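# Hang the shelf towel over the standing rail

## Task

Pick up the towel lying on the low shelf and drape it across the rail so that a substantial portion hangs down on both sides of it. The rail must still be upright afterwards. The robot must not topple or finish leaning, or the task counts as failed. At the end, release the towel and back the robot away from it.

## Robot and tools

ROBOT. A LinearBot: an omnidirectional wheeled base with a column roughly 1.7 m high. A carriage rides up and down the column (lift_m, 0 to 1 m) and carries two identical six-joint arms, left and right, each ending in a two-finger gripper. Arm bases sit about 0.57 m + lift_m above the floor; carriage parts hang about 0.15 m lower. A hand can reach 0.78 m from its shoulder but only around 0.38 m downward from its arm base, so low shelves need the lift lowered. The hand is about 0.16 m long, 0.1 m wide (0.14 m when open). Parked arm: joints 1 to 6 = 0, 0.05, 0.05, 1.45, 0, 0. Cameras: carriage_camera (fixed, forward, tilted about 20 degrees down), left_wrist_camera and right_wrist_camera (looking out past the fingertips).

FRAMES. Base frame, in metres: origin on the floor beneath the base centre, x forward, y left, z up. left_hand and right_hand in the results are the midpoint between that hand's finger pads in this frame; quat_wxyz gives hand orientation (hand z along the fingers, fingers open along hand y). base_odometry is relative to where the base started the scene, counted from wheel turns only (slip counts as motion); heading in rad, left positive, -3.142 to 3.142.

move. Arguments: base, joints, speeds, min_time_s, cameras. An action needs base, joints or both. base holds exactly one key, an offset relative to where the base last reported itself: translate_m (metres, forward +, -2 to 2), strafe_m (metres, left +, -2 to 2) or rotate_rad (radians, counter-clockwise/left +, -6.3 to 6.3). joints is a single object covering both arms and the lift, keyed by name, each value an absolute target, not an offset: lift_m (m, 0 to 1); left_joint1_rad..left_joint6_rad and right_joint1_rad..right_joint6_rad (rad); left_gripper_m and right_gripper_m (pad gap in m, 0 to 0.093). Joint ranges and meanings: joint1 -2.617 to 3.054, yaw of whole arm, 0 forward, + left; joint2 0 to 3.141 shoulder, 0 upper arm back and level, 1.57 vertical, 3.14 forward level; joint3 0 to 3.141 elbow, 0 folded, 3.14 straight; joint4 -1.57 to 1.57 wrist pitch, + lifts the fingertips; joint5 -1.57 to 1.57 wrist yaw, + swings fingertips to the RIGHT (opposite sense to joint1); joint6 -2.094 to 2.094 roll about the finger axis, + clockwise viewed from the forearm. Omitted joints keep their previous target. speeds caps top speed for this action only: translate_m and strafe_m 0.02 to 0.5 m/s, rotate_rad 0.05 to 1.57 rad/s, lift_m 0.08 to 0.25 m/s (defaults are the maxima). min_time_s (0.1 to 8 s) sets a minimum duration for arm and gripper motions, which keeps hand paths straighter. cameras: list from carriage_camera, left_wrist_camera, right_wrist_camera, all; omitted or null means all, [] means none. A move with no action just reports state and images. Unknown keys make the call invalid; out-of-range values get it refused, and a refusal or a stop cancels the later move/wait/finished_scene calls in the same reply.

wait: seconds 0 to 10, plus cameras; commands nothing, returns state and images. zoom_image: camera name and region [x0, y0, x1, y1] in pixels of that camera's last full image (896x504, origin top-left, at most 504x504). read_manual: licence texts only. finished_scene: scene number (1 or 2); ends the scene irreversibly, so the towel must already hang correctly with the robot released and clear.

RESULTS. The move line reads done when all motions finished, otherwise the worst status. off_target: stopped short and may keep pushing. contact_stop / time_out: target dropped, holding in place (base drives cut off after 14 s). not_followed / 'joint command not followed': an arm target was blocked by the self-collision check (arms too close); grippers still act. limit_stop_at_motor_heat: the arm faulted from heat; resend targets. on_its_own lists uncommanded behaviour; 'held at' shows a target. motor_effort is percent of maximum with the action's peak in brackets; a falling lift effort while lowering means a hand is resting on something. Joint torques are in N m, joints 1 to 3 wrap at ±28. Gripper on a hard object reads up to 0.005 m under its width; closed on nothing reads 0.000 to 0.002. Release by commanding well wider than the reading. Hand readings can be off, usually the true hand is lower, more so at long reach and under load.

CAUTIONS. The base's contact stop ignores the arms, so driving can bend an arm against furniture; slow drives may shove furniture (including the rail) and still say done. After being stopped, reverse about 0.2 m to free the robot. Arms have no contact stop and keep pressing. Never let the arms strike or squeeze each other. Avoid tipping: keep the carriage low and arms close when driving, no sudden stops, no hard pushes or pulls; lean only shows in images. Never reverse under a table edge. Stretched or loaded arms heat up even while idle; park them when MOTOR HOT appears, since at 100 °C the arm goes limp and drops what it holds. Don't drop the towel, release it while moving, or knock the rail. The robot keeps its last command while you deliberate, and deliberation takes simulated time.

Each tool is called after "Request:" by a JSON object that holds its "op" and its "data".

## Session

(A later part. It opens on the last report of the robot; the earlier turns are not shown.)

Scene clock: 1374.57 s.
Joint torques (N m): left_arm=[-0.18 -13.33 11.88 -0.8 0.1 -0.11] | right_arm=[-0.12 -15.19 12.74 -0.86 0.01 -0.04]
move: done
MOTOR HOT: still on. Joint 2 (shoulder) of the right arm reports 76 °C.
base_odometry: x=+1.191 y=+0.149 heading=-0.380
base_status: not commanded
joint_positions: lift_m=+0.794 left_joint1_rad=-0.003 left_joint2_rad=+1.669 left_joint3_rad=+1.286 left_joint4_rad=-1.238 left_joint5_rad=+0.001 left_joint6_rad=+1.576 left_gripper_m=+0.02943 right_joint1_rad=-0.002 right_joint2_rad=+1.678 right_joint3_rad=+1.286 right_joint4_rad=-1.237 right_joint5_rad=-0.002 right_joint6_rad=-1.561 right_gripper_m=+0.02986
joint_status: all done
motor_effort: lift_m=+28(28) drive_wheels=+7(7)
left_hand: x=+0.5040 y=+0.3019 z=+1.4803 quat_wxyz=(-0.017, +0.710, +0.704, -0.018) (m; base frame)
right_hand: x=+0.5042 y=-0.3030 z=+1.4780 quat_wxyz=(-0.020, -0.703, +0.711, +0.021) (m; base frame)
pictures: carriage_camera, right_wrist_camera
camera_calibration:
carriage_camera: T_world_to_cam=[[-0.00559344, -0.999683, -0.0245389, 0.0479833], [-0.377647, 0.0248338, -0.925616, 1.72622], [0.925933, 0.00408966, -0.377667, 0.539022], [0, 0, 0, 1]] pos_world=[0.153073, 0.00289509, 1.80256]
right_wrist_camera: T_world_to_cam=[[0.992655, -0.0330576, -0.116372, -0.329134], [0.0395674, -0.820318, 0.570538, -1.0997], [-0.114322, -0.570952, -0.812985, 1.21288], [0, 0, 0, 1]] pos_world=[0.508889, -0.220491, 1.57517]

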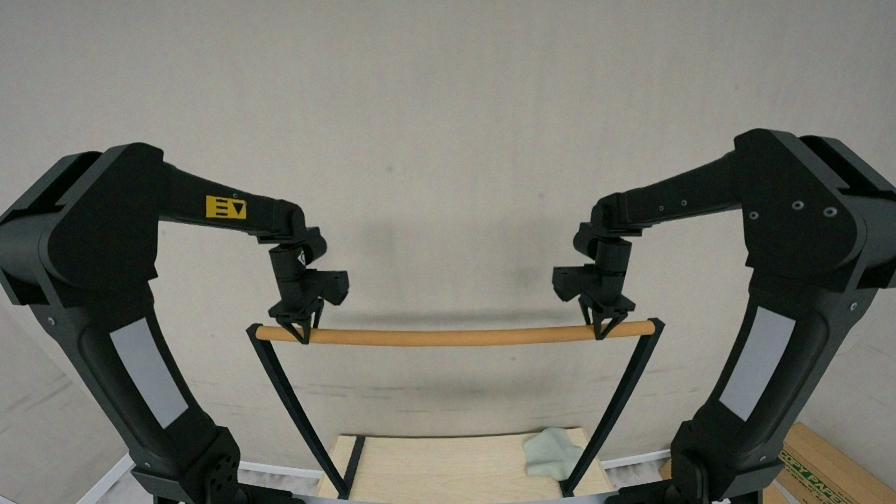

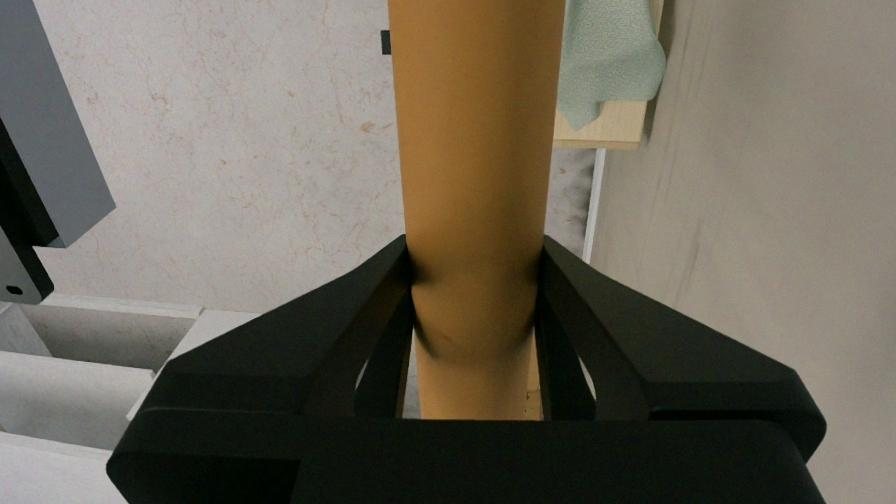

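Request:
{"op": "move", "data": {"joints": {"lift_m": 0.765}, "speeds": {"lift_m": 0.08}, "cameras": []}}

Request:
{"op": "move", "data": {"joints": {"lift_m": 0.745}, "speeds": {"lift_m": 0.08}, "cameras": ["carriage_camera", "right_wrist_camera"]}}

Request:
{"op": "zoom_image", "data": {"camera": "carriage_camera", "region": [220, 380, 640, 504]}}

Scene clock: 1379.20 s.
Joint torques (N m): left_arm=[-0.09 -11.67 11 -0.4 0.15 -0.13] | right_arm=[-0.23 -12.34 11.12 -0.42 0.09 -0.03]
move: done
MOTOR HOT: still on. Joint 2 (shoulder) of the right arm reports 76 °C.
base_odometry: x=+1.191 y=+0.149 heading=-0.380
base_status: not commanded
joint_positions: lift_m=+0.765 left_joint1_rad=-0.001 left_joint2_rad=+1.652 left_joint3_rad=+1.297 left_joint4_rad=-1.274 left_joint5_rad=-0.003 left_joint6_rad=+1.576 left_gripper_m=+0.02943 right_joint1_rad=-0.001 right_joint2_rad=+1.652 right_joint3_rad=+1.303 right_joint4_rad=-1.281 right_joint5_rad=-0.007 right_joint6_rad=-1.561 right_gripper_m=+0.02986
joint_status: all done
motor_effort: lift_m=+22(26) drive_wheels=+7(8)
left_hand: x=+0.4985 y=+0.3031 z=+1.4586 quat_wxyz=(-0.022, +0.709, +0.704, -0.019) (m; base frame)
right_hand: x=+0.4985 y=-0.3018 z=+1.4598 quat_wxyz=(-0.019, -0.703, +0.710, +0.023) (m; base frame)
pictures: none
No camera images: "cameras" was empty.

Scene clock: 1379.80 s.
Joint torques (N m): left_arm=[-0.18 -8.17 8.72 0.21 0.15 -0.15] | right_arm=[-0.18 -8.87 8.72 0.15 0.05 -0.04]
move: done
MOTOR HOT: still on. Joint 2 (shoulder) of the right arm reports 76 °C.
base_odometry: x=+1.191 y=+0.149 heading=-0.380
base_status: not commanded
joint_positions: lift_m=+0.745 left_joint1_rad=-0.001 left_joint2_rad=+1.617 left_joint3_rad=+1.327 left_joint4_rad=-1.327 left_joint5_rad=-0.003 left_joint6_rad=+1.576 left_gripper_m=+0.02943 right_joint1_rad=-0.001 right_joint2_rad=+1.617 right_joint3_rad=+1.332 right_joint4_rad=-1.333 right_joint5_rad=-0.007 right_joint6_rad=-1.561 right_gripper_m=+0.02987
joint_status: all done
motor_effort: lift_m=+20(20) drive_wheels=+7(7)
left_hand: x=+0.4936 y=+0.3031 z=+1.4557 quat_wxyz=(-0.017, +0.709, +0.704, -0.015) (m; base frame)
right_hand: x=+0.4935 y=-0.3018 z=+1.4568 quat_wxyz=(-0.014, -0.703, +0.711, +0.019) (m; base frame)
pictures: carriage_camera, right_wrist_camera
camera_calibration:
carriage_camera: T_world_to_cam=[[-0.00559344, -0.999683, -0.0245389, 0.0467798], [-0.377647, 0.0248338, -0.925616, 1.68082], [0.925933, 0.00408966, -0.377667, 0.5205], [0, 0, 0, 1]] pos_world=[0.153073, 0.00289509, 1.75352]
right_wrist_camera: T_world_to_cam=[[0.993913, -0.031652, -0.105525, -0.336926], [0.0340153, -0.822878, 0.567199, -1.07946], [-0.104788, -0.567336, -0.816792, 1.19703], [0, 0, 0, 1]] pos_world=[0.497027, -0.219814, 1.55444]

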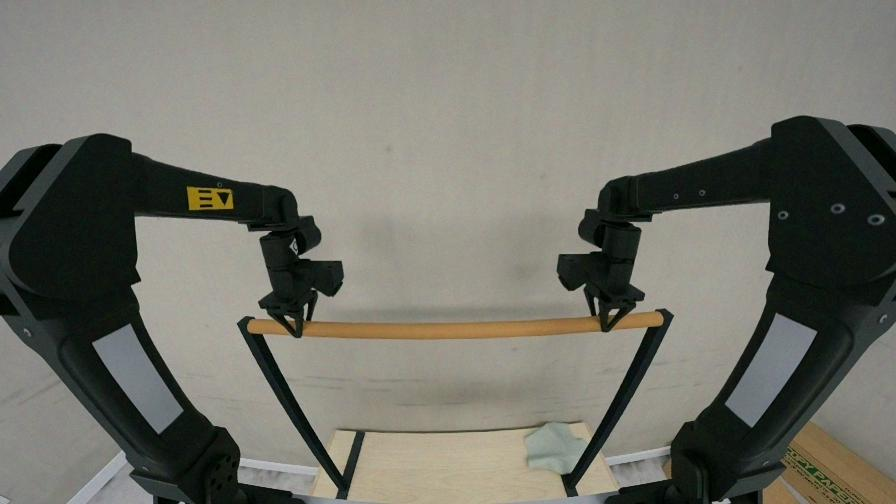

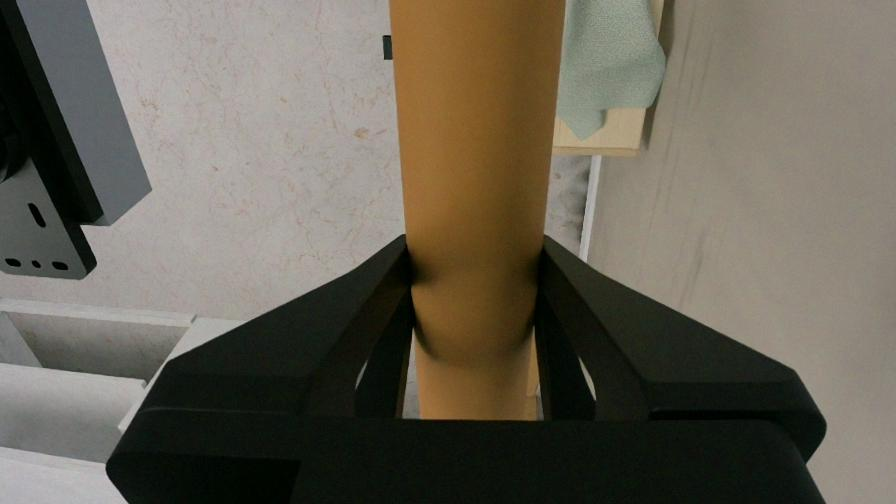

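Scaled by 1.200 from the camera's 896x504 image, which has a finer 1280x720 frame.

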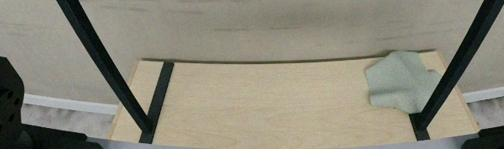

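Request:
{"op": "move", "data": {"joints": {"lift_m": 0.738}, "speeds": {"lift_m": 0.08}, "cameras": []}}

Request:
{"op": "move", "data": {"joints": {"left_gripper_m": 0.05, "right_gripper_m": 0.05}, "min_time_s": 1.0, "cameras": []}}

Request:
{"op": "move", "data": {"joints": {"left_gripper_m": 0.093, "right_gripper_m": 0.093}, "min_time_s": 0.8, "cameras": ["carriage_camera"]}}

Scene clock: 1383.83 s.
Joint torques (N m): left_arm=[-0.18 -7.1 7.42 0.41 0.18 -0.16] | right_arm=[-0.17 -8.01 7.39 0.3 0.05 -0.02]
move: done
MOTOR HOT: still on. Joint 2 (shoulder) of the right arm reports 75 °C.
base_odometry: x=+1.191 y=+0.149 heading=-0.380
base_status: not commanded
joint_positions: lift_m=+0.739 left_joint1_rad=-0.001 left_joint2_rad=+1.606 left_joint3_rad=+1.343 left_joint4_rad=-1.345 left_joint5_rad=-0.003 left_joint6_rad=+1.576 left_gripper_m=+0.02943 right_joint1_rad=-0.001 right_joint2_rad=+1.606 right_joint3_rad=+1.347 right_joint4_rad=-1.349 right_joint5_rad=-0.007 right_joint6_rad=-1.561 right_gripper_m=+0.02987
joint_status: all done
motor_effort: lift_m=+18(19) drive_wheels=+6(7)
left_hand: x=+0.4932 y=+0.3031 z=+1.4554 quat_wxyz=(-0.014, +0.709, +0.704, -0.012) (m; base frame)
right_hand: x=+0.4932 y=-0.3018 z=+1.4565 quat_wxyz=(-0.011, -0.703, +0.711, +0.016) (m; base frame)
pictures: none
No camera images: "cameras" was empty.

Scene clock: 1385.13 s.
Joint torques (N m): left_arm=[-0.24 -7.17 7.54 0.44 0.16 -0.13] | right_arm=[-0.18 -8.05 7.47 0.29 0.03 -0.05]
move: done
MOTOR HOT: still on. Joint 2 (shoulder) of the right arm reports 75 °C.
base_odometry: x=+1.191 y=+0.149 heading=-0.380
base_status: not commanded
joint_positions: lift_m=+0.739 left_joint1_rad=-0.001 left_joint2_rad=+1.606 left_joint3_rad=+1.343 left_joint4_rad=-1.347 left_joint5_rad=-0.003 left_joint6_rad=+1.576 left_gripper_m=+0.04993 right_joint1_rad=-0.001 right_joint2_rad=+1.606 right_joint3_rad=+1.347 right_joint4_rad=-1.346 right_joint5_rad=-0.005 right_joint6_rad=-1.561 right_gripper_m=+0.04989
joint_status: all done
motor_effort: lift_m=+18(19) drive_wheels=+6(6)
left_hand: x=+0.4927 y=+0.3031 z=+1.4554 quat_wxyz=(-0.015, +0.709, +0.704, -0.013) (m; base frame)
right_hand: x=+0.4940 y=-0.3022 z=+1.4564 quat_wxyz=(-0.011, -0.703, +0.711, +0.014) (m; base frame)
pictures: none
No camera images: "cameras" was empty.

Scene clock: 1386.23 s.
Joint torques (N m): left_arm=[-0.23 -7.09 7.46 0.43 0.16 -0.14] | right_arm=[-0.18 -8.03 7.42 0.27 0.02 -0.01]
move: done
MOTOR HOT: still on. Joint 2 (shoulder) of the right arm reports 74 °C.
base_odometry: x=+1.191 y=+0.149 heading=-0.380
base_status: not commanded
joint_positions: lift_m=+0.739 left_joint1_rad=-0.001 left_joint2_rad=+1.606 left_joint3_rad=+1.343 left_joint4_rad=-1.347 left_joint5_rad=-0.003 left_joint6_rad=+1.576 left_gripper_m=+0.09291 right_joint1_rad=-0.001 right_joint2_rad=+1.606 right_joint3_rad=+1.347 right_joint4_rad=-1.345 right_joint5_rad=-0.005 right_joint6_rad=-1.561 right_gripper_m=+0.09287
joint_status: all done
motor_effort: lift_m=+18(18) drive_wheels=+6(6)
left_hand: x=+0.4927 y=+0.3031 z=+1.4554 quat_wxyz=(-0.015, +0.709, +0.704, -0.013) (m; base frame)
right_hand: x=+0.4941 y=-0.3022 z=+1.4564 quat_wxyz=(-0.010, -0.703, +0.711, +0.014) (m; base frame)
pictures: carriage_camera
camera_calibration:
carriage_camera: T_world_to_cam=[[-0.00559344, -0.999683, -0.0245389, 0.046613], [-0.377647, 0.0248338, -0.925616, 1.67453], [0.925933, 0.00408966, -0.377667, 0.517933], [0, 0, 0, 1]] pos_world=[0.153073, 0.00289509, 1.74673]

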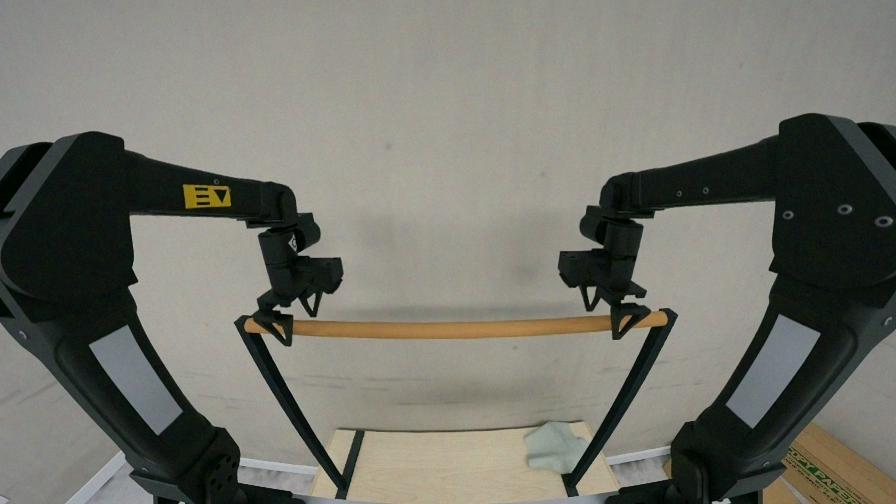

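Request:
{"op": "move", "data": {"joints": {"lift_m": 0.88}, "speeds": {"lift_m": 0.1}, "cameras": ["carriage_camera"]}}

Request:
{"op": "move", "data": {"base": {"translate_m": -0.5}, "speeds": {"translate_m": 0.2}, "cameras": ["carriage_camera"]}}

Request:
{"op": "zoom_image", "data": {"camera": "carriage_camera", "region": [220, 250, 724, 504]}}

Scene clock: 1391.73 s.
Joint torques (N m): left_arm=[-0.17 -7.12 7.08 0.44 0.16 -0.13] | right_arm=[-0.17 -8.28 7.31 0.27 0.04 -0.03]
move: done
MOTOR HOT: still on. Joint 2 (shoulder) of the right arm reports 73 °C.
base_odometry: x=+1.191 y=+0.149 heading=-0.380
base_status: not commanded
joint_positions: lift_m=+0.880 left_joint1_rad=-0.001 left_joint2_rad=+1.606 left_joint3_rad=+1.348 left_joint4_rad=-1.345 left_joint5_rad=-0.003 left_joint6_rad=+1.576 left_gripper_m=+0.09292 right_joint1_rad=-0.001 right_joint2_rad=+1.606 right_joint3_rad=+1.349 right_joint4_rad=-1.342 right_joint5_rad=-0.005 right_joint6_rad=-1.561 right_gripper_m=+0.09287
joint_status: all done
motor_effort: lift_m=+25(31) drive_wheels=+5(6)
left_hand: x=+0.4945 y=+0.3031 z=+1.5979 quat_wxyz=(-0.013, +0.710, +0.704, -0.010) (m; base frame)
right_hand: x=+0.4954 y=-0.3022 z=+1.5981 quat_wxyz=(-0.009, -0.703, +0.711, +0.012) (m; base frame)
pictures: carriage_camera
camera_calibration:
carriage_camera: T_world_to_cam=[[-0.00559344, -0.999683, -0.0245389, 0.0500784], [-0.377647, 0.0248338, -0.925616, 1.80525], [0.925933, 0.00408966, -0.377667, 0.571268], [0, 0, 0, 1]] pos_world=[0.153073, 0.00289509, 1.88795]

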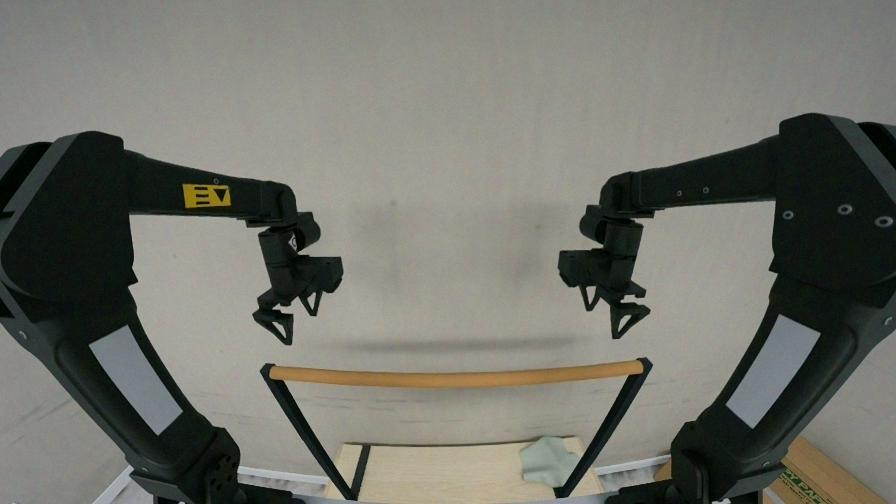

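Scene clock: 1395.40 s.
Joint torques (N m): left_arm=[-0.23 -7.09 7.09 0.36 0.15 -0.13] | right_arm=[-0.16 -8.13 7.35 0.2 0.03 -0.04]
move: done
MOTOR HOT: still on. Joint 2 (shoulder) of the right arm reports 73 °C.
base_odometry: x=+0.727 y=+0.334 heading=-0.380
base_status: done
joint_positions: lift_m=+0.880 left_joint1_rad=-0.001 left_joint2_rad=+1.606 left_joint3_rad=+1.348 left_joint4_rad=-1.337 left_joint5_rad=-0.003 left_joint6_rad=+1.576 left_gripper_m=+0.09292 right_joint1_rad=-0.001 right_joint2_rad=+1.606 right_joint3_rad=+1.349 right_joint4_rad=-1.334 right_joint5_rad=-0.004 right_joint6_rad=-1.561 right_gripper_m=+0.09287
joint_status: not commanded
motor_effort: lift_m=+25(25) drive_wheels=-1(13)
left_hand: x=+0.4965 y=+0.3031 z=+1.5978 quat_wxyz=(-0.010, +0.710, +0.705, -0.007) (m; base frame)
right_hand: x=+0.4972 y=-0.3025 z=+1.5980 quat_wxyz=(-0.006, -0.703, +0.711, +0.009) (m; base frame)
pictures: carriage_camera
camera_calibration:
carriage_camera: T_world_to_cam=[[-0.00559344, -0.999683, -0.0245389, 0.0500784], [-0.377647, 0.0248338, -0.925616, 1.80525], [0.925933, 0.00408966, -0.377667, 0.571268], [0, 0, 0, 1]] pos_world=[0.153073, 0.00289509, 1.88795]

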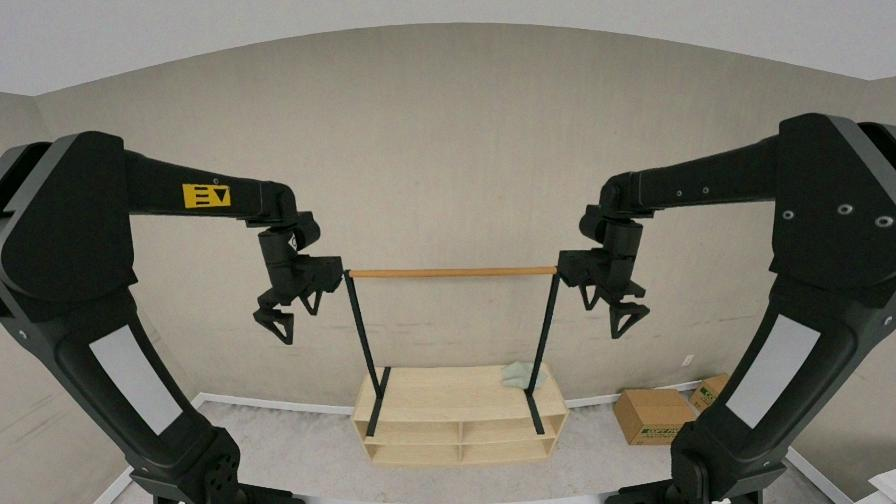

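Scaled by 1.000.

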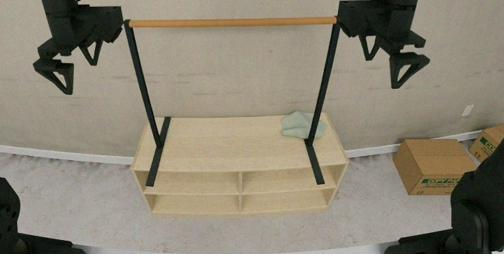

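Request:
{"op": "move", "data": {"joints": {"left_joint1_rad": 0, "left_joint2_rad": 0.05, "left_joint3_rad": 0.05, "left_joint4_rad": 1.45, "left_joint5_rad": 0, "left_joint6_rad": 0, "right_joint1_rad": 0, "right_joint2_rad": 0.05, "right_joint3_rad": 0.05, "right_joint4_rad": 1.45, "right_joint5_rad": 0, "right_joint6_rad": 0, "lift_m": 0.7}, "min_time_s": 2.5, "cameras": ["carriage_camera"]}}

Request:
{"op": "zoom_image", "data": {"camera": "carriage_camera", "region": [440, 300, 640, 420]}}

Scene clock: 1401.77 s.
Joint torques (N m): left_arm=[-0.17 2.86 4.96 0.11 0.07 -0.21] | right_arm=[-0.14 2.81 4.94 0.06 0.12 0.25]
move: done
MOTOR HOT: cleared for the motors of the right arm.
base_odometry: x=+0.727 y=+0.334 heading=-0.380
base_status: not commanded
joint_positions: lift_m=+0.700 left_joint1_rad=-0.001 left_joint2_rad=+0.060 left_joint3_rad=+0.058 left_joint4_rad=+1.430 left_joint5_rad=-0.003 left_joint6_rad=+0.011 left_gripper_m=+0.09294 right_joint1_rad=-0.001 right_joint2_rad=+0.061 right_joint3_rad=+0.060 right_joint4_rad=+1.433 right_joint5_rad=-0.004 right_joint6_rad=-0.015 right_gripper_m=+0.09290
joint_status: all done
motor_effort: lift_m=+20(20) drive_wheels=+1(1)
left_hand: x=+0.2574 y=+0.3034 z=+1.7238 quat_wxyz=(+0.997, -0.001, +0.071, +0.005) (m; base frame)
right_hand: x=+0.2565 y=-0.3023 z=+1.7243 quat_wxyz=(+0.998, -0.002, +0.069, -0.008) (m; base frame)
pictures: carriage_camera
camera_calibration:
carriage_camera: T_world_to_cam=[[-0.00559344, -0.999683, -0.0245389, 0.045676], [-0.377647, 0.0248338, -0.925616, 1.63919], [0.925933, 0.00408966, -0.377667, 0.503511], [0, 0, 0, 1]] pos_world=[0.153073, 0.00289509, 1.70854]

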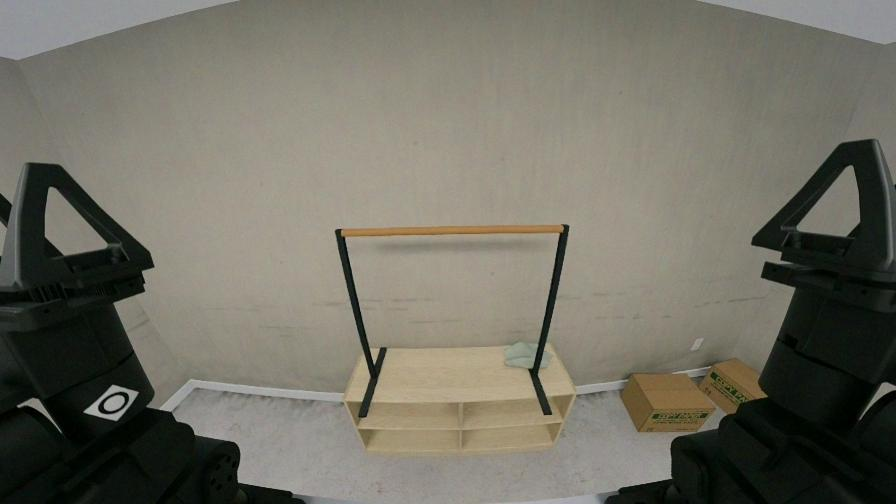

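Scaled by 2.520 from the camera's 896x504 image, which has a finer 1280x720 frame.

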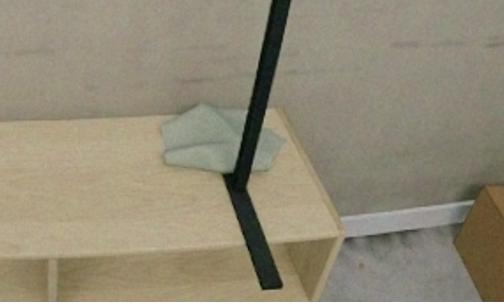

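Request:
{"op": "move", "data": {"base": {"strafe_m": -0.07}, "joints": {"lift_m": 0.46, "right_joint1_rad": 0, "right_joint2_rad": 2.81, "right_joint3_rad": 1.295, "right_joint4_rad": -0.056, "right_joint5_rad": 0, "right_joint6_rad": -1.57, "right_gripper_m": 0.08}, "speeds": {"strafe_m": 0.1}, "min_time_s": 3, "cameras": ["carriage_camera", "right_wrist_camera"]}}

Request:
{"op": "zoom_image", "data": {"camera": "carriage_camera", "region": [440, 300, 640, 420]}}

Scene clock: 1438.53 s.
Joint torques (N m): left_arm=[-0.21 3.1 5.39 0.1 0.08 -0.18] | right_arm=[-0.12 -10.52 2.89 0.11 0 -0.13]
move: done
base_odometry: x=+0.700 y=+0.270 heading=-0.380
base_status: done
joint_positions: lift_m=+0.460 left_joint1_rad=-0.001 left_joint2_rad=+0.057 left_joint3_rad=+0.052 left_joint4_rad=+1.434 left_joint5_rad=-0.003 left_joint6_rad=+0.009 left_gripper_m=+0.09294 right_joint1_rad=-0.001 right_joint2_rad=+2.789 right_joint3_rad=+1.287 right_joint4_rad=-0.038 right_joint5_rad=-0.003 right_joint6_rad=-1.555 right_gripper_m=+0.08013
joint_status: all done
motor_effort: lift_m=+20(20) drive_wheels=+2(7)
left_hand: x=+0.2573 y=+0.3034 z=+1.4824 quat_wxyz=(+0.997, -0.001, +0.071, +0.004) (m; base frame)
right_hand: x=+0.5726 y=-0.3027 z=+0.7700 quat_wxyz=(+0.012, -0.701, +0.713, -0.010) (m; base frame)
pictures: carriage_camera, right_wrist_camera
camera_calibration:
carriage_camera: T_world_to_cam=[[-0.00559344, -0.999683, -0.0245389, 0.0397876], [-0.377647, 0.0248338, -0.925616, 1.41707], [0.925933, 0.00408966, -0.377667, 0.412885], [0, 0, 0, 1]] pos_world=[0.153073, 0.00289509, 1.46858]
right_wrist_camera: T_world_to_cam=[[0.998829, -0.0387535, -0.0289731, -0.551995], [-0.0152576, -0.820487, 0.571462, -0.66771], [-0.0459182, -0.570351, -0.820117, 0.611804], [0, 0, 0, 1]] pos_world=[0.569254, -0.220296, 0.867328]

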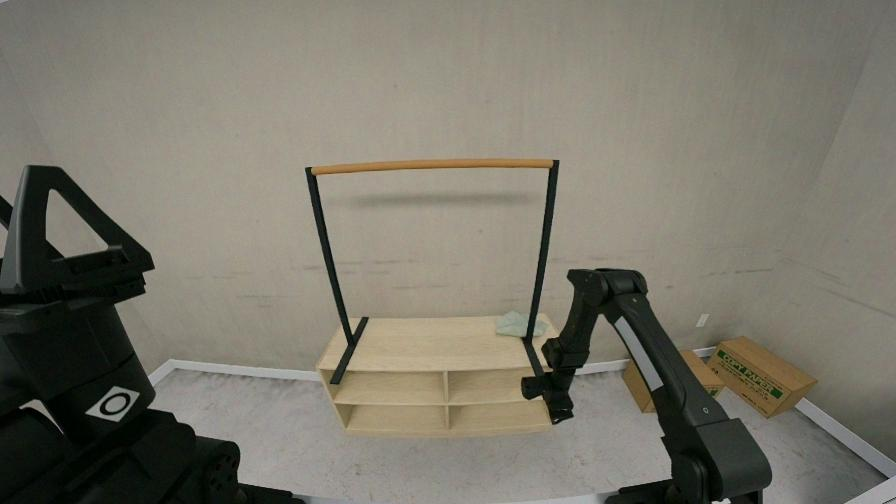

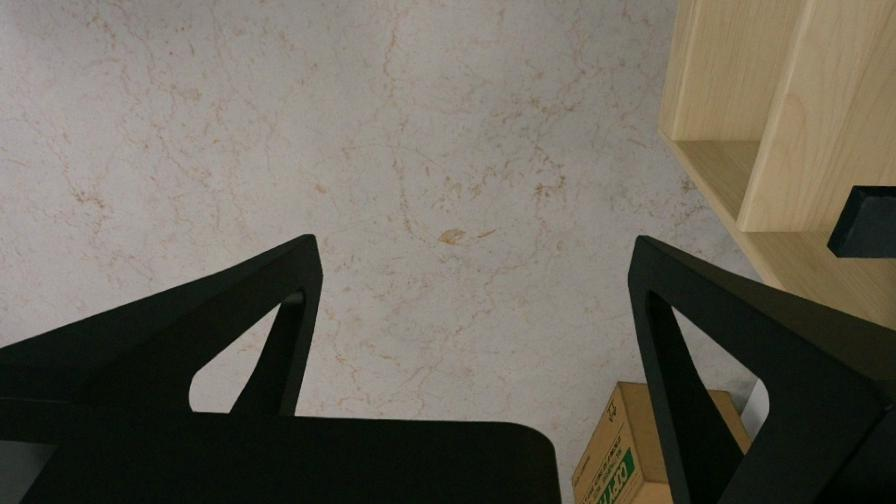

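Scaled by 2.520 from the camera's 896x504 image, which has a finer 1280x720 frame.

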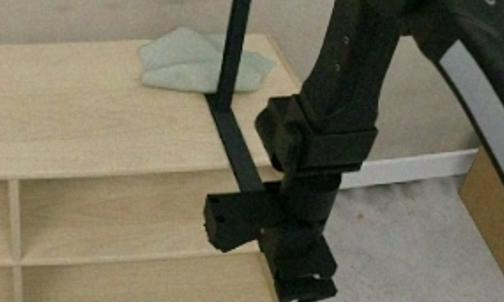

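Request:
{"op": "move", "data": {"joints": {"right_joint2_rad": 2.9, "right_joint3_rad": 1.553, "right_joint4_rad": -0.224}, "min_time_s": 1, "cameras": []}}

Request:
{"op": "move", "data": {"base": {"translate_m": 0.4}, "speeds": {"translate_m": 0.15}, "cameras": ["carriage_camera", "right_wrist_camera"]}}

Scene clock: 1448.30 s.
Joint torques (N m): left_arm=[-0.17 3.12 5.39 0.1 0.07 -0.17] | right_arm=[-0.1 -11.32 4.12 0.1 0.01 -0.08]
move: done
base_odometry: x=+0.700 y=+0.270 heading=-0.380
base_status: not commanded
joint_positions: lift_m=+0.460 left_joint1_rad=-0.001 left_joint2_rad=+0.057 left_joint3_rad=+0.052 left_joint4_rad=+1.434 left_joint5_rad=-0.003 left_joint6_rad=+0.009 left_gripper_m=+0.09294 right_joint1_rad=-0.001 right_joint2_rad=+2.873 right_joint3_rad=+1.542 right_joint4_rad=-0.206 right_joint5_rad=-0.003 right_joint6_rad=-1.557 right_gripper_m=+0.08013
joint_status: all done
motor_effort: lift_m=+20(20) drive_wheels=+2(2)
left_hand: x=+0.2573 y=+0.3034 z=+1.4824 quat_wxyz=(+0.997, -0.001, +0.071, +0.004) (m; base frame)
right_hand: x=+0.6199 y=-0.3028 z=+0.7654 quat_wxyz=(+0.013, -0.702, +0.712, -0.011) (m; base frame)
pictures: none
No camera images: "cameras" was empty.

Scene clock: 1451.97 s.
Joint torques (N m): left_arm=[-0.16 3.1 5.37 0.05 0.06 -0.18] | right_arm=[-0.12 -11.32 3.92 0.2 0.02 -0.06]
move: done
base_odometry: x=+1.072 y=+0.121 heading=-0.381
base_status: done
joint_positions: lift_m=+0.460 left_joint1_rad=-0.001 left_joint2_rad=+0.057 left_joint3_rad=+0.052 left_joint4_rad=+1.440 left_joint5_rad=-0.003 left_joint6_rad=+0.009 left_gripper_m=+0.09294 right_joint1_rad=-0.001 right_joint2_rad=+2.874 right_joint3_rad=+1.544 right_joint4_rad=-0.214 right_joint5_rad=-0.003 right_joint6_rad=-1.557 right_gripper_m=+0.08013
joint_status: not commanded
motor_effort: lift_m=+19(20) drive_wheels=+5(11)
left_hand: x=+0.2559 y=+0.3034 z=+1.4826 quat_wxyz=(+0.998, -0.001, +0.068, +0.004) (m; base frame)
right_hand: x=+0.6191 y=-0.3028 z=+0.7655 quat_wxyz=(+0.011, -0.702, +0.712, -0.009) (m; base frame)
pictures: carriage_camera, right_wrist_camera
camera_calibration:
carriage_camera: T_world_to_cam=[[-0.00559344, -0.999683, -0.0245389, 0.0397876], [-0.377647, 0.0248338, -0.925616, 1.41707], [0.925933, 0.00408966, -0.377667, 0.412885], [0, 0, 0, 1]] pos_world=[0.153073, 0.00289509, 1.46858]
right_wrist_camera: T_world_to_cam=[[0.998832, -0.0368508, -0.0312519, -0.596283], [-0.0123883, -0.820483, 0.571537, -0.666292], [-0.0467033, -0.570482, -0.819981, 0.610557], [0, 0, 0, 1]] pos_world=[0.615847, -0.220342, 0.86282]

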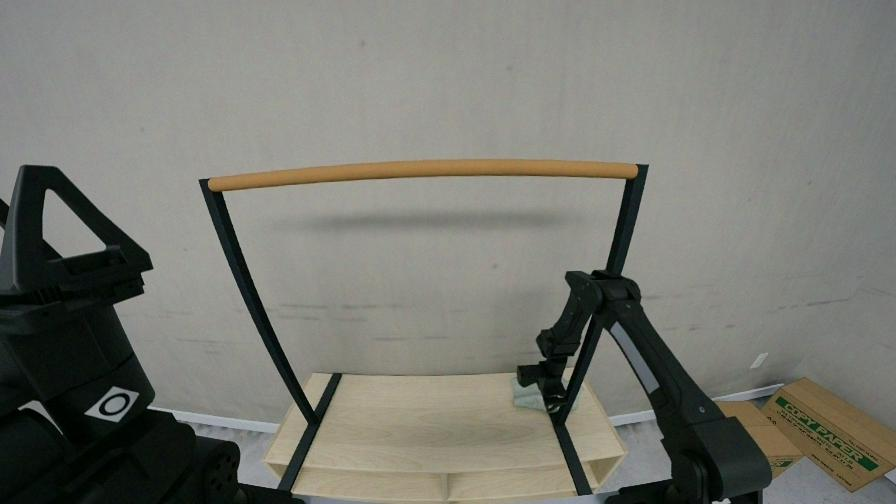

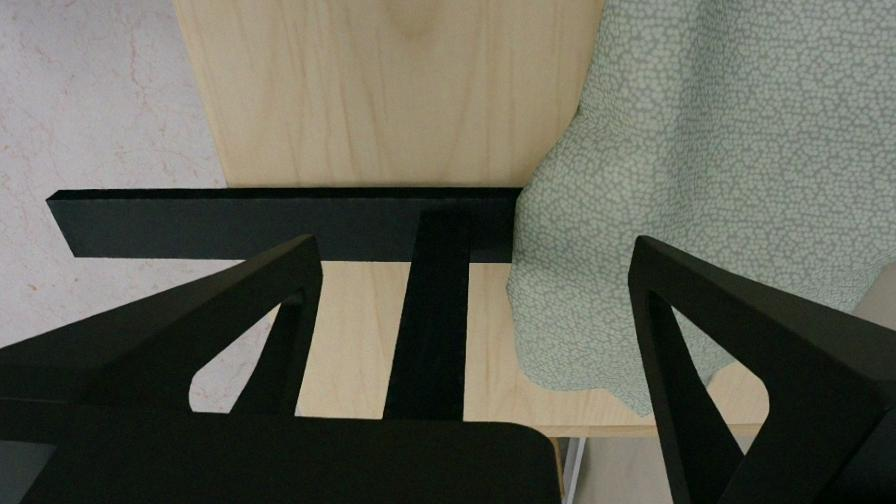

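Request:
{"op": "move", "data": {"base": {"translate_m": 0.1}, "speeds": {"translate_m": 0.06}, "cameras": ["right_wrist_camera"]}}

Request:
{"op": "move", "data": {"joints": {"lift_m": 0.38}, "speeds": {"lift_m": 0.1}, "cameras": ["carriage_camera", "right_wrist_camera"]}}

Scene clock: 1460.23 s.
Joint torques (N m): left_arm=[-0.17 3.1 5.39 0.01 0.06 -0.17] | right_arm=[-0.13 -11.33 3.89 0.19 0.01 -0.09]
move: done
base_odometry: x=+1.164 y=+0.083 heading=-0.382
base_status: done
joint_positions: lift_m=+0.460 left_joint1_rad=-0.001 left_joint2_rad=+0.057 left_joint3_rad=+0.052 left_joint4_rad=+1.442 left_joint5_rad=-0.003 left_joint6_rad=+0.009 left_gripper_m=+0.09294 right_joint1_rad=-0.001 right_joint2_rad=+2.874 right_joint3_rad=+1.544 right_joint4_rad=-0.216 right_joint5_rad=-0.003 right_joint6_rad=-1.557 right_gripper_m=+0.08013
joint_status: not commanded
motor_effort: lift_m=+19(20) drive_wheels=-4(13)
left_hand: x=+0.2554 y=+0.3034 z=+1.4826 quat_wxyz=(+0.998, -0.001, +0.067, +0.004) (m; base frame)
right_hand: x=+0.6186 y=-0.3028 z=+0.7655 quat_wxyz=(+0.010, -0.702, +0.712, -0.008) (m; base frame)
pictures: right_wrist_camera
camera_calibration:
right_wrist_camera: T_world_to_cam=[[0.998758, -0.0368507, -0.0335381, -0.593926], [-0.0110801, -0.820484, 0.571562, -0.667118], [-0.04858, -0.570481, -0.819873, 0.611597], [0, 0, 0, 1]] pos_world=[0.615507, -0.220342, 0.862813]

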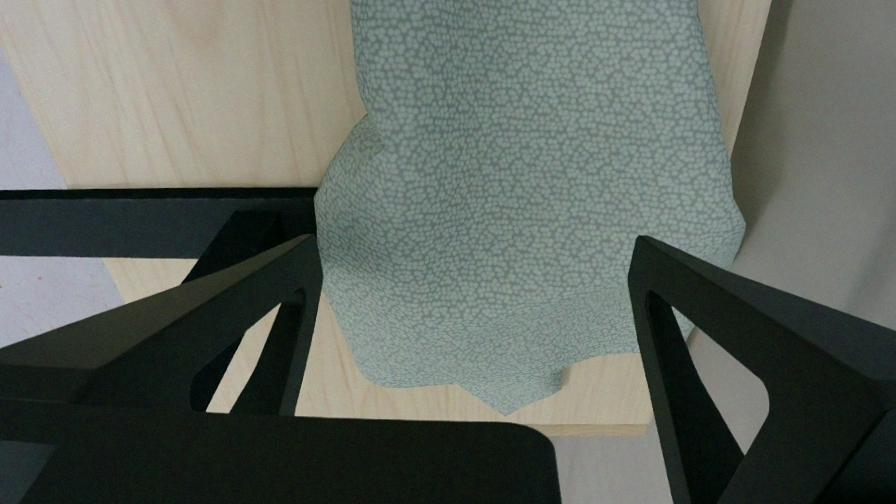

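Scene clock: 1461.40 s.
Joint torques (N m): left_arm=[-0.24 3.11 5.45 -0.01 0.1 -0.18] | right_arm=[-0.14 -11.96 3.54 0.25 0.02 -0.1]
move: done
base_odometry: x=+1.164 y=+0.083 heading=-0.382
base_status: not commanded
joint_positions: lift_m=+0.380 left_joint1_rad=-0.001 left_joint2_rad=+0.057 left_joint3_rad=+0.051 left_joint4_rad=+1.442 left_joint5_rad=-0.003 left_joint6_rad=+0.009 left_gripper_m=+0.09294 right_joint1_rad=-0.001 right_joint2_rad=+2.883 right_joint3_rad=+1.548 right_joint4_rad=-0.217 right_joint5_rad=-0.003 right_joint6_rad=-1.557 right_gripper_m=+0.08013
joint_status: all done
motor_effort: lift_m=+20(20) drive_wheels=-4(5)
left_hand: x=+0.2555 y=+0.3034 z=+1.4022 quat_wxyz=(+0.998, -0.001, +0.067, +0.004) (m; base frame)
right_hand: x=+0.6161 y=-0.3028 z=+0.6825 quat_wxyz=(+0.007, -0.702, +0.712, -0.005) (m; base frame)
pictures: carriage_camera, right_wrist_camera
camera_calibration:
carriage_camera: T_world_to_cam=[[-0.00559344, -0.999683, -0.0245389, 0.0378222], [-0.377647, 0.0248338, -0.925616, 1.34294], [0.925933, 0.00408966, -0.377667, 0.382638], [0, 0, 0, 1]] pos_world=[0.153073, 0.00289509, 1.38848]
right_wrist_camera: T_world_to_cam=[[0.998489, -0.0368505, -0.0407765, -0.589147], [-0.00693714, -0.820488, 0.571622, -0.62228], [-0.0545211, -0.570475, -0.819504, 0.546814], [0, 0, 0, 1]] pos_world=[0.613753, -0.22034, 0.779801]

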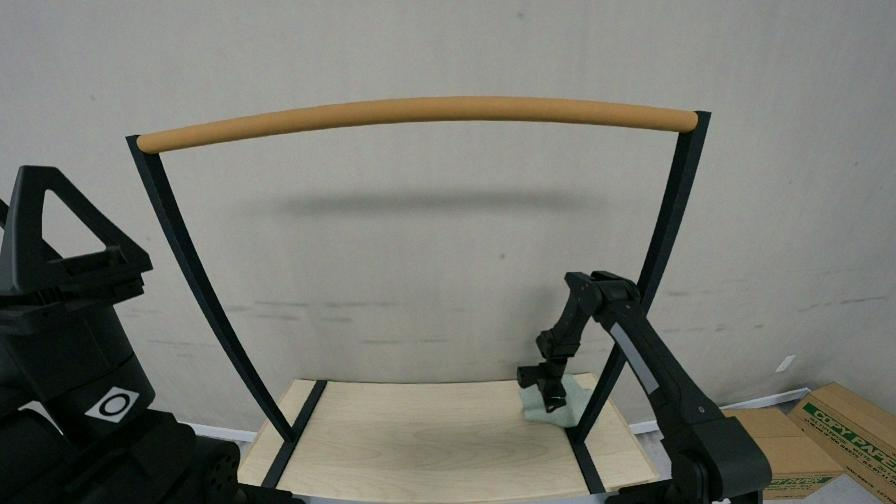

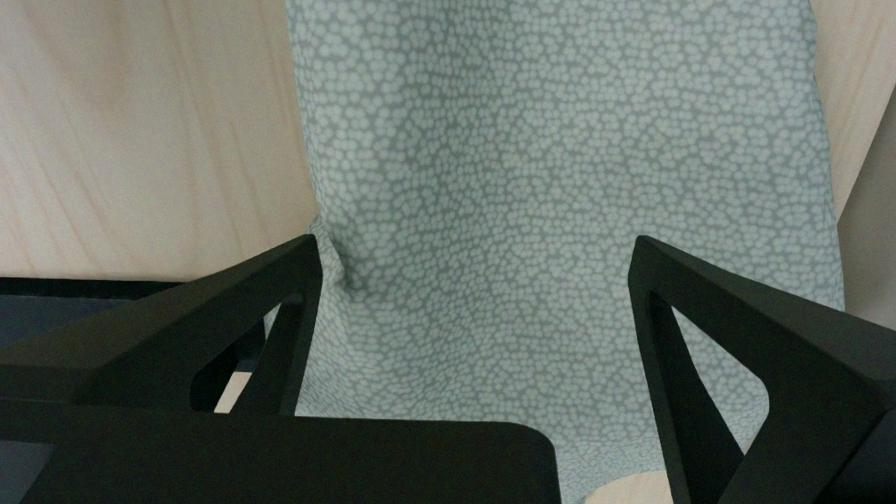

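Request:
{"op": "move", "data": {"joints": {"lift_m": 0.325}, "speeds": {"lift_m": 0.08}, "cameras": ["right_wrist_camera"]}}

Scene clock: 1465.47 s.
Joint torques (N m): left_arm=[-0.18 3.14 5.39 0 0.09 -0.17] | right_arm=[-0.13 -11.34 3.08 0.41 0.02 -0.07]
move: done
base_odometry: x=+1.164 y=+0.083 heading=-0.382
base_status: not commanded
joint_positions: lift_m=+0.326 left_joint1_rad=-0.001 left_joint2_rad=+0.057 left_joint3_rad=+0.051 left_joint4_rad=+1.442 left_joint5_rad=-0.003 left_joint6_rad=+0.009 left_gripper_m=+0.09294 right_joint1_rad=-0.001 right_joint2_rad=+2.874 right_joint3_rad=+1.553 right_joint4_rad=-0.242 right_joint5_rad=-0.003 right_joint6_rad=-1.557 right_gripper_m=+0.08013
joint_status: all done
motor_effort: lift_m=+18(18) drive_wheels=+5(5)
left_hand: x=+0.2555 y=+0.3034 z=+1.3476 quat_wxyz=(+0.998, -0.001, +0.067, +0.004) (m; base frame)
right_hand: x=+0.6162 y=-0.3028 z=+0.6317 quat_wxyz=(+0.004, -0.702, +0.712, -0.002) (m; base frame)
pictures: right_wrist_camera
camera_calibration:
right_wrist_camera: T_world_to_cam=[[0.99803, -0.0364695, -0.0510576, -0.584428], [-0.000736946, -0.820492, 0.571657, -0.597098], [-0.0627404, -0.570493, -0.818903, 0.509886], [0, 0, 0, 1]] pos_world=[0.614826, -0.220342, 0.729043]

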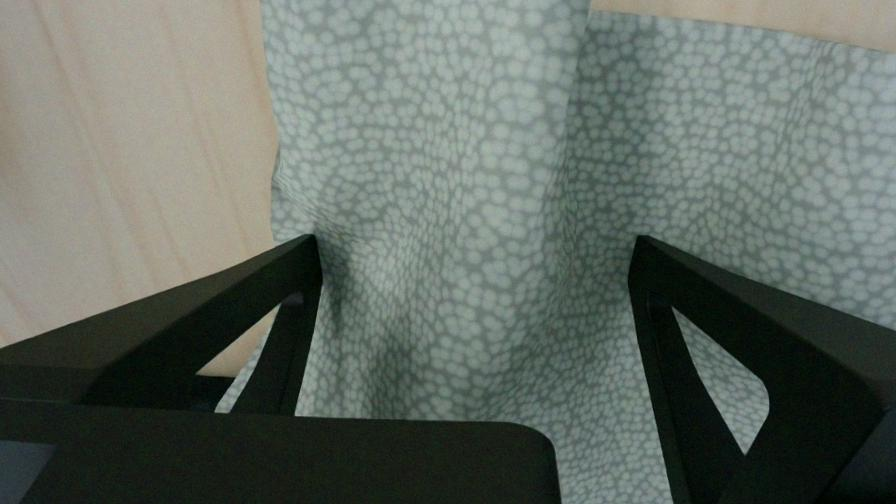

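Request:
{"op": "move", "data": {"joints": {"lift_m": 0.318}, "speeds": {"lift_m": 0.08}, "cameras": []}}

Request:
{"op": "move", "data": {"joints": {"right_gripper_m": 0.03}, "min_time_s": 1.5, "cameras": ["right_wrist_camera"]}}

Scene clock: 1468.53 s.
Joint torques (N m): left_arm=[-0.21 3.12 5.49 0 0.07 -0.17] | right_arm=[-0.09 -9.81 3.26 0.66 0.01 -0.07]
move: done
base_odometry: x=+1.164 y=+0.083 heading=-0.382
base_status: not commanded
joint_positions: lift_m=+0.319 left_joint1_rad=-0.001 left_joint2_rad=+0.057 left_joint3_rad=+0.051 left_joint4_rad=+1.442 left_joint5_rad=-0.003 left_joint6_rad=+0.009 left_gripper_m=+0.09294 right_joint1_rad=-0.001 right_joint2_rad=+2.857 right_joint3_rad=+1.553 right_joint4_rad=-0.268 right_joint5_rad=-0.003 right_joint6_rad=-1.557 right_gripper_m=+0.08013
joint_status: all done
motor_effort: lift_m=+17(17) drive_wheels=+5(5)
left_hand: x=+0.2554 y=+0.3034 z=+1.3406 quat_wxyz=(+0.998, -0.001, +0.067, +0.004) (m; base frame)
right_hand: x=+0.6165 y=-0.3028 z=+0.6311 quat_wxyz=(+0.001, -0.702, +0.712, +0.001) (m; base frame)
pictures: none
No camera images: "cameras" was empty.

Scene clock: 1470.33 s.
Joint torques (N m): left_arm=[-0.27 3.19 5.52 -0.02 0.07 -0.17] | right_arm=[-0.12 -9.8 2.86 0.75 0.01 -0.08]
move: done
base_odometry: x=+1.164 y=+0.083 heading=-0.382
base_status: not commanded
joint_positions: lift_m=+0.319 left_joint1_rad=-0.001 left_joint2_rad=+0.057 left_joint3_rad=+0.051 left_joint4_rad=+1.442 left_joint5_rad=-0.003 left_joint6_rad=+0.009 left_gripper_m=+0.09294 right_joint1_rad=-0.001 right_joint2_rad=+2.857 right_joint3_rad=+1.557 right_joint4_rad=-0.280 right_joint5_rad=-0.003 right_joint6_rad=-1.557 right_gripper_m=+0.03021
joint_status: all done
motor_effort: lift_m=+17(17) drive_wheels=+5(5)
left_hand: x=+0.2554 y=+0.3034 z=+1.3406 quat_wxyz=(+0.998, -0.001, +0.067, +0.004) (m; base frame)
right_hand: x=+0.6153 y=-0.3028 z=+0.6315 quat_wxyz=(-0.002, -0.702, +0.712, +0.004) (m; base frame)
pictures: right_wrist_camera
camera_calibration:
right_wrist_camera: T_world_to_cam=[[0.997006, -0.0364685, -0.0681824, -0.572121], [0.00907585, -0.820502, 0.571572, -0.602996], [-0.0767881, -0.570479, -0.817714, 0.517602], [0, 0, 0, 1]] pos_world=[0.615627, -0.220343, 0.728897]

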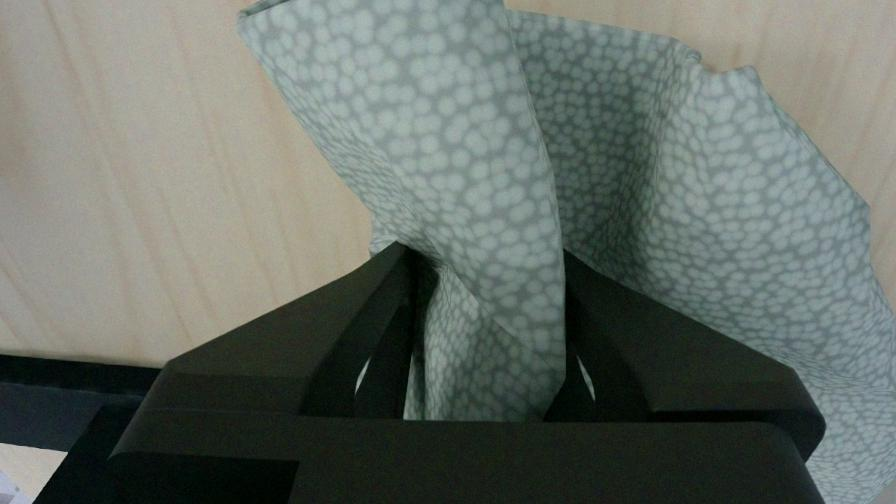

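Gathering well. Close fully.

Request:
{"op": "move", "data": {"joints": {"right_gripper_m": 0.0}, "min_time_s": 1.5, "cameras": ["right_wrist_camera"]}}

Request:
{"op": "move", "data": {"joints": {"lift_m": 0.42}, "speeds": {"lift_m": 0.08}, "cameras": ["carriage_camera", "right_wrist_camera"]}}

Scene clock: 1475.20 s.
Joint torques (N m): left_arm=[-0.27 3.17 5.48 0.01 0.07 -0.18] | right_arm=[-0.18 -9.81 2.88 0.81 0.02 -0.08]
move: off_target
base_odometry: x=+1.164 y=+0.083 heading=-0.382
base_status: not commanded
joint_positions: lift_m=+0.319 left_joint1_rad=-0.001 left_joint2_rad=+0.057 left_joint3_rad=+0.051 left_joint4_rad=+1.442 left_joint5_rad=-0.003 left_joint6_rad=+0.009 left_gripper_m=+0.09294 right_joint1_rad=-0.001 right_joint2_rad=+2.857 right_joint3_rad=+1.557 right_joint4_rad=-0.288 right_joint5_rad=-0.003 right_joint6_rad=-1.557 right_gripper_m=+0.00929
joint_status: right_gripper_m off_target (ended at +0.00931, target +0.00000)
motor_effort: lift_m=+17(17) drive_wheels=+5(5)
left_hand: x=+0.2554 y=+0.3034 z=+1.3406 quat_wxyz=(+0.998, -0.001, +0.067, +0.004) (m; base frame)
right_hand: x=+0.6134 y=-0.3028 z=+0.6316 quat_wxyz=(-0.005, -0.702, +0.712, +0.007) (m; base frame)
pictures: right_wrist_camera
camera_calibration:
right_wrist_camera: T_world_to_cam=[[0.996428, -0.0364679, -0.0761674, -0.564758], [0.0136543, -0.820506, 0.571474, -0.605739], [-0.0833363, -0.570473, -0.817077, 0.521089], [0, 0, 0, 1]] pos_world=[0.614437, -0.220341, 0.728918]

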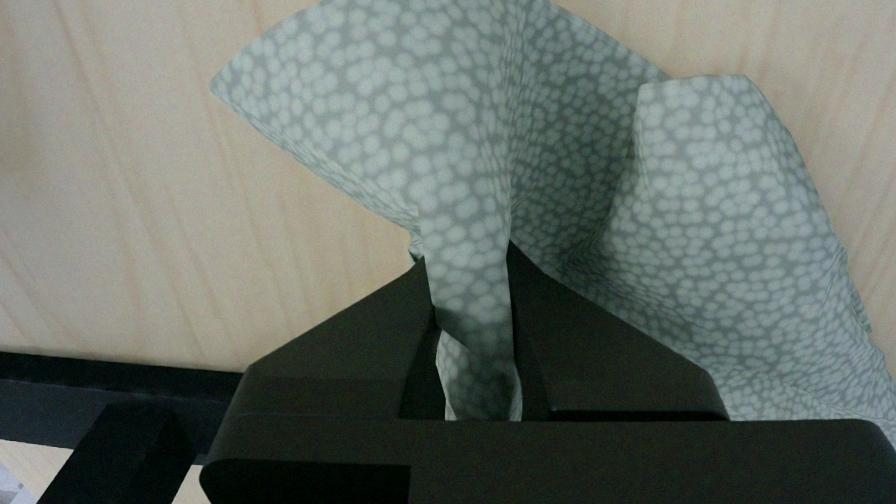

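Scene clock: 1476.90 s.
Joint torques (N m): left_arm=[-0.2 3.22 5.57 0 0.09 -0.18] | right_arm=[-0.1 -11.58 2.85 0.23 0.01 -0.07]
move: done
base_odometry: x=+1.164 y=+0.083 heading=-0.382
base_status: not commanded
joint_positions: lift_m=+0.420 left_joint1_rad=-0.001 left_joint2_rad=+0.056 left_joint3_rad=+0.051 left_joint4_rad=+1.442 left_joint5_rad=-0.003 left_joint6_rad=+0.009 left_gripper_m=+0.09294 right_joint1_rad=-0.001 right_joint2_rad=+2.876 right_joint3_rad=+1.557 right_joint4_rad=-0.218 right_joint5_rad=-0.003 right_joint6_rad=-1.558 right_gripper_m=+0.00888
joint_status: all done
motor_effort: lift_m=+25(29) drive_wheels=+4(5)
left_hand: x=+0.2554 y=+0.3034 z=+1.4416 quat_wxyz=(+0.998, -0.001, +0.067, +0.004) (m; base frame)
right_hand: x=+0.6231 y=-0.3028 z=+0.7256 quat_wxyz=(+0.013, -0.702, +0.712, -0.011) (m; base frame)
pictures: carriage_camera, right_wrist_camera
camera_calibration:
carriage_camera: T_world_to_cam=[[-0.00559344, -0.999683, -0.0245389, 0.0387903], [-0.377647, 0.0248338, -0.925616, 1.37946], [0.925933, 0.00408966, -0.377667, 0.397538], [0, 0, 0, 1]] pos_world=[0.153073, 0.00289509, 1.42794]
right_wrist_camera: T_world_to_cam=[[0.999046, -0.0357093, -0.0251501, -0.605698], [-0.0149399, -0.820475, 0.571487, -0.641779], [-0.0410424, -0.570566, -0.820225, 0.574598], [0, 0, 0, 1]] pos_world=[0.619114, -0.220346, 0.822835]

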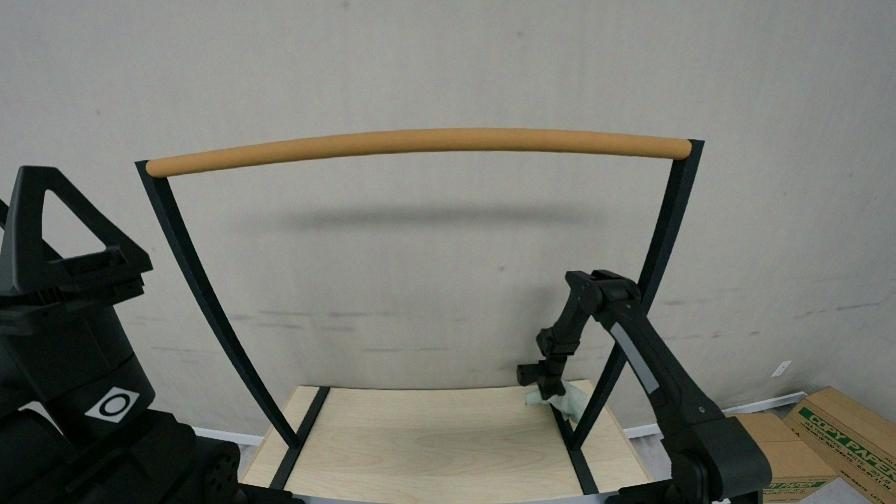

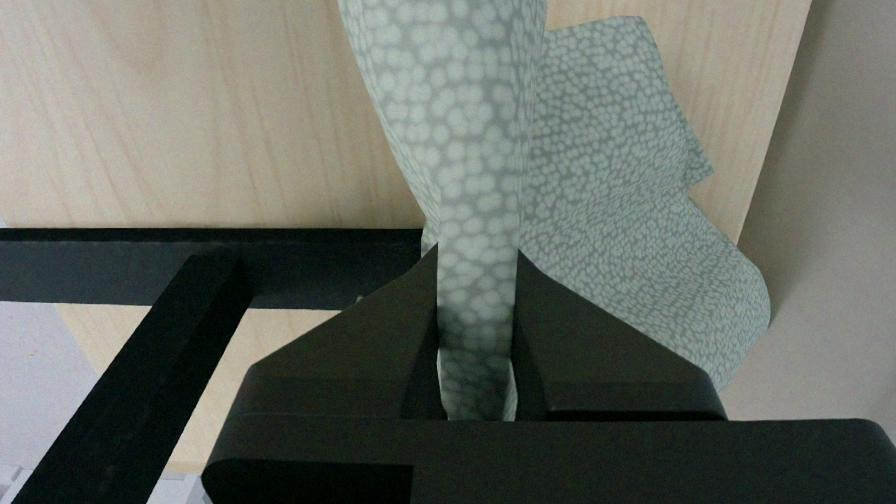

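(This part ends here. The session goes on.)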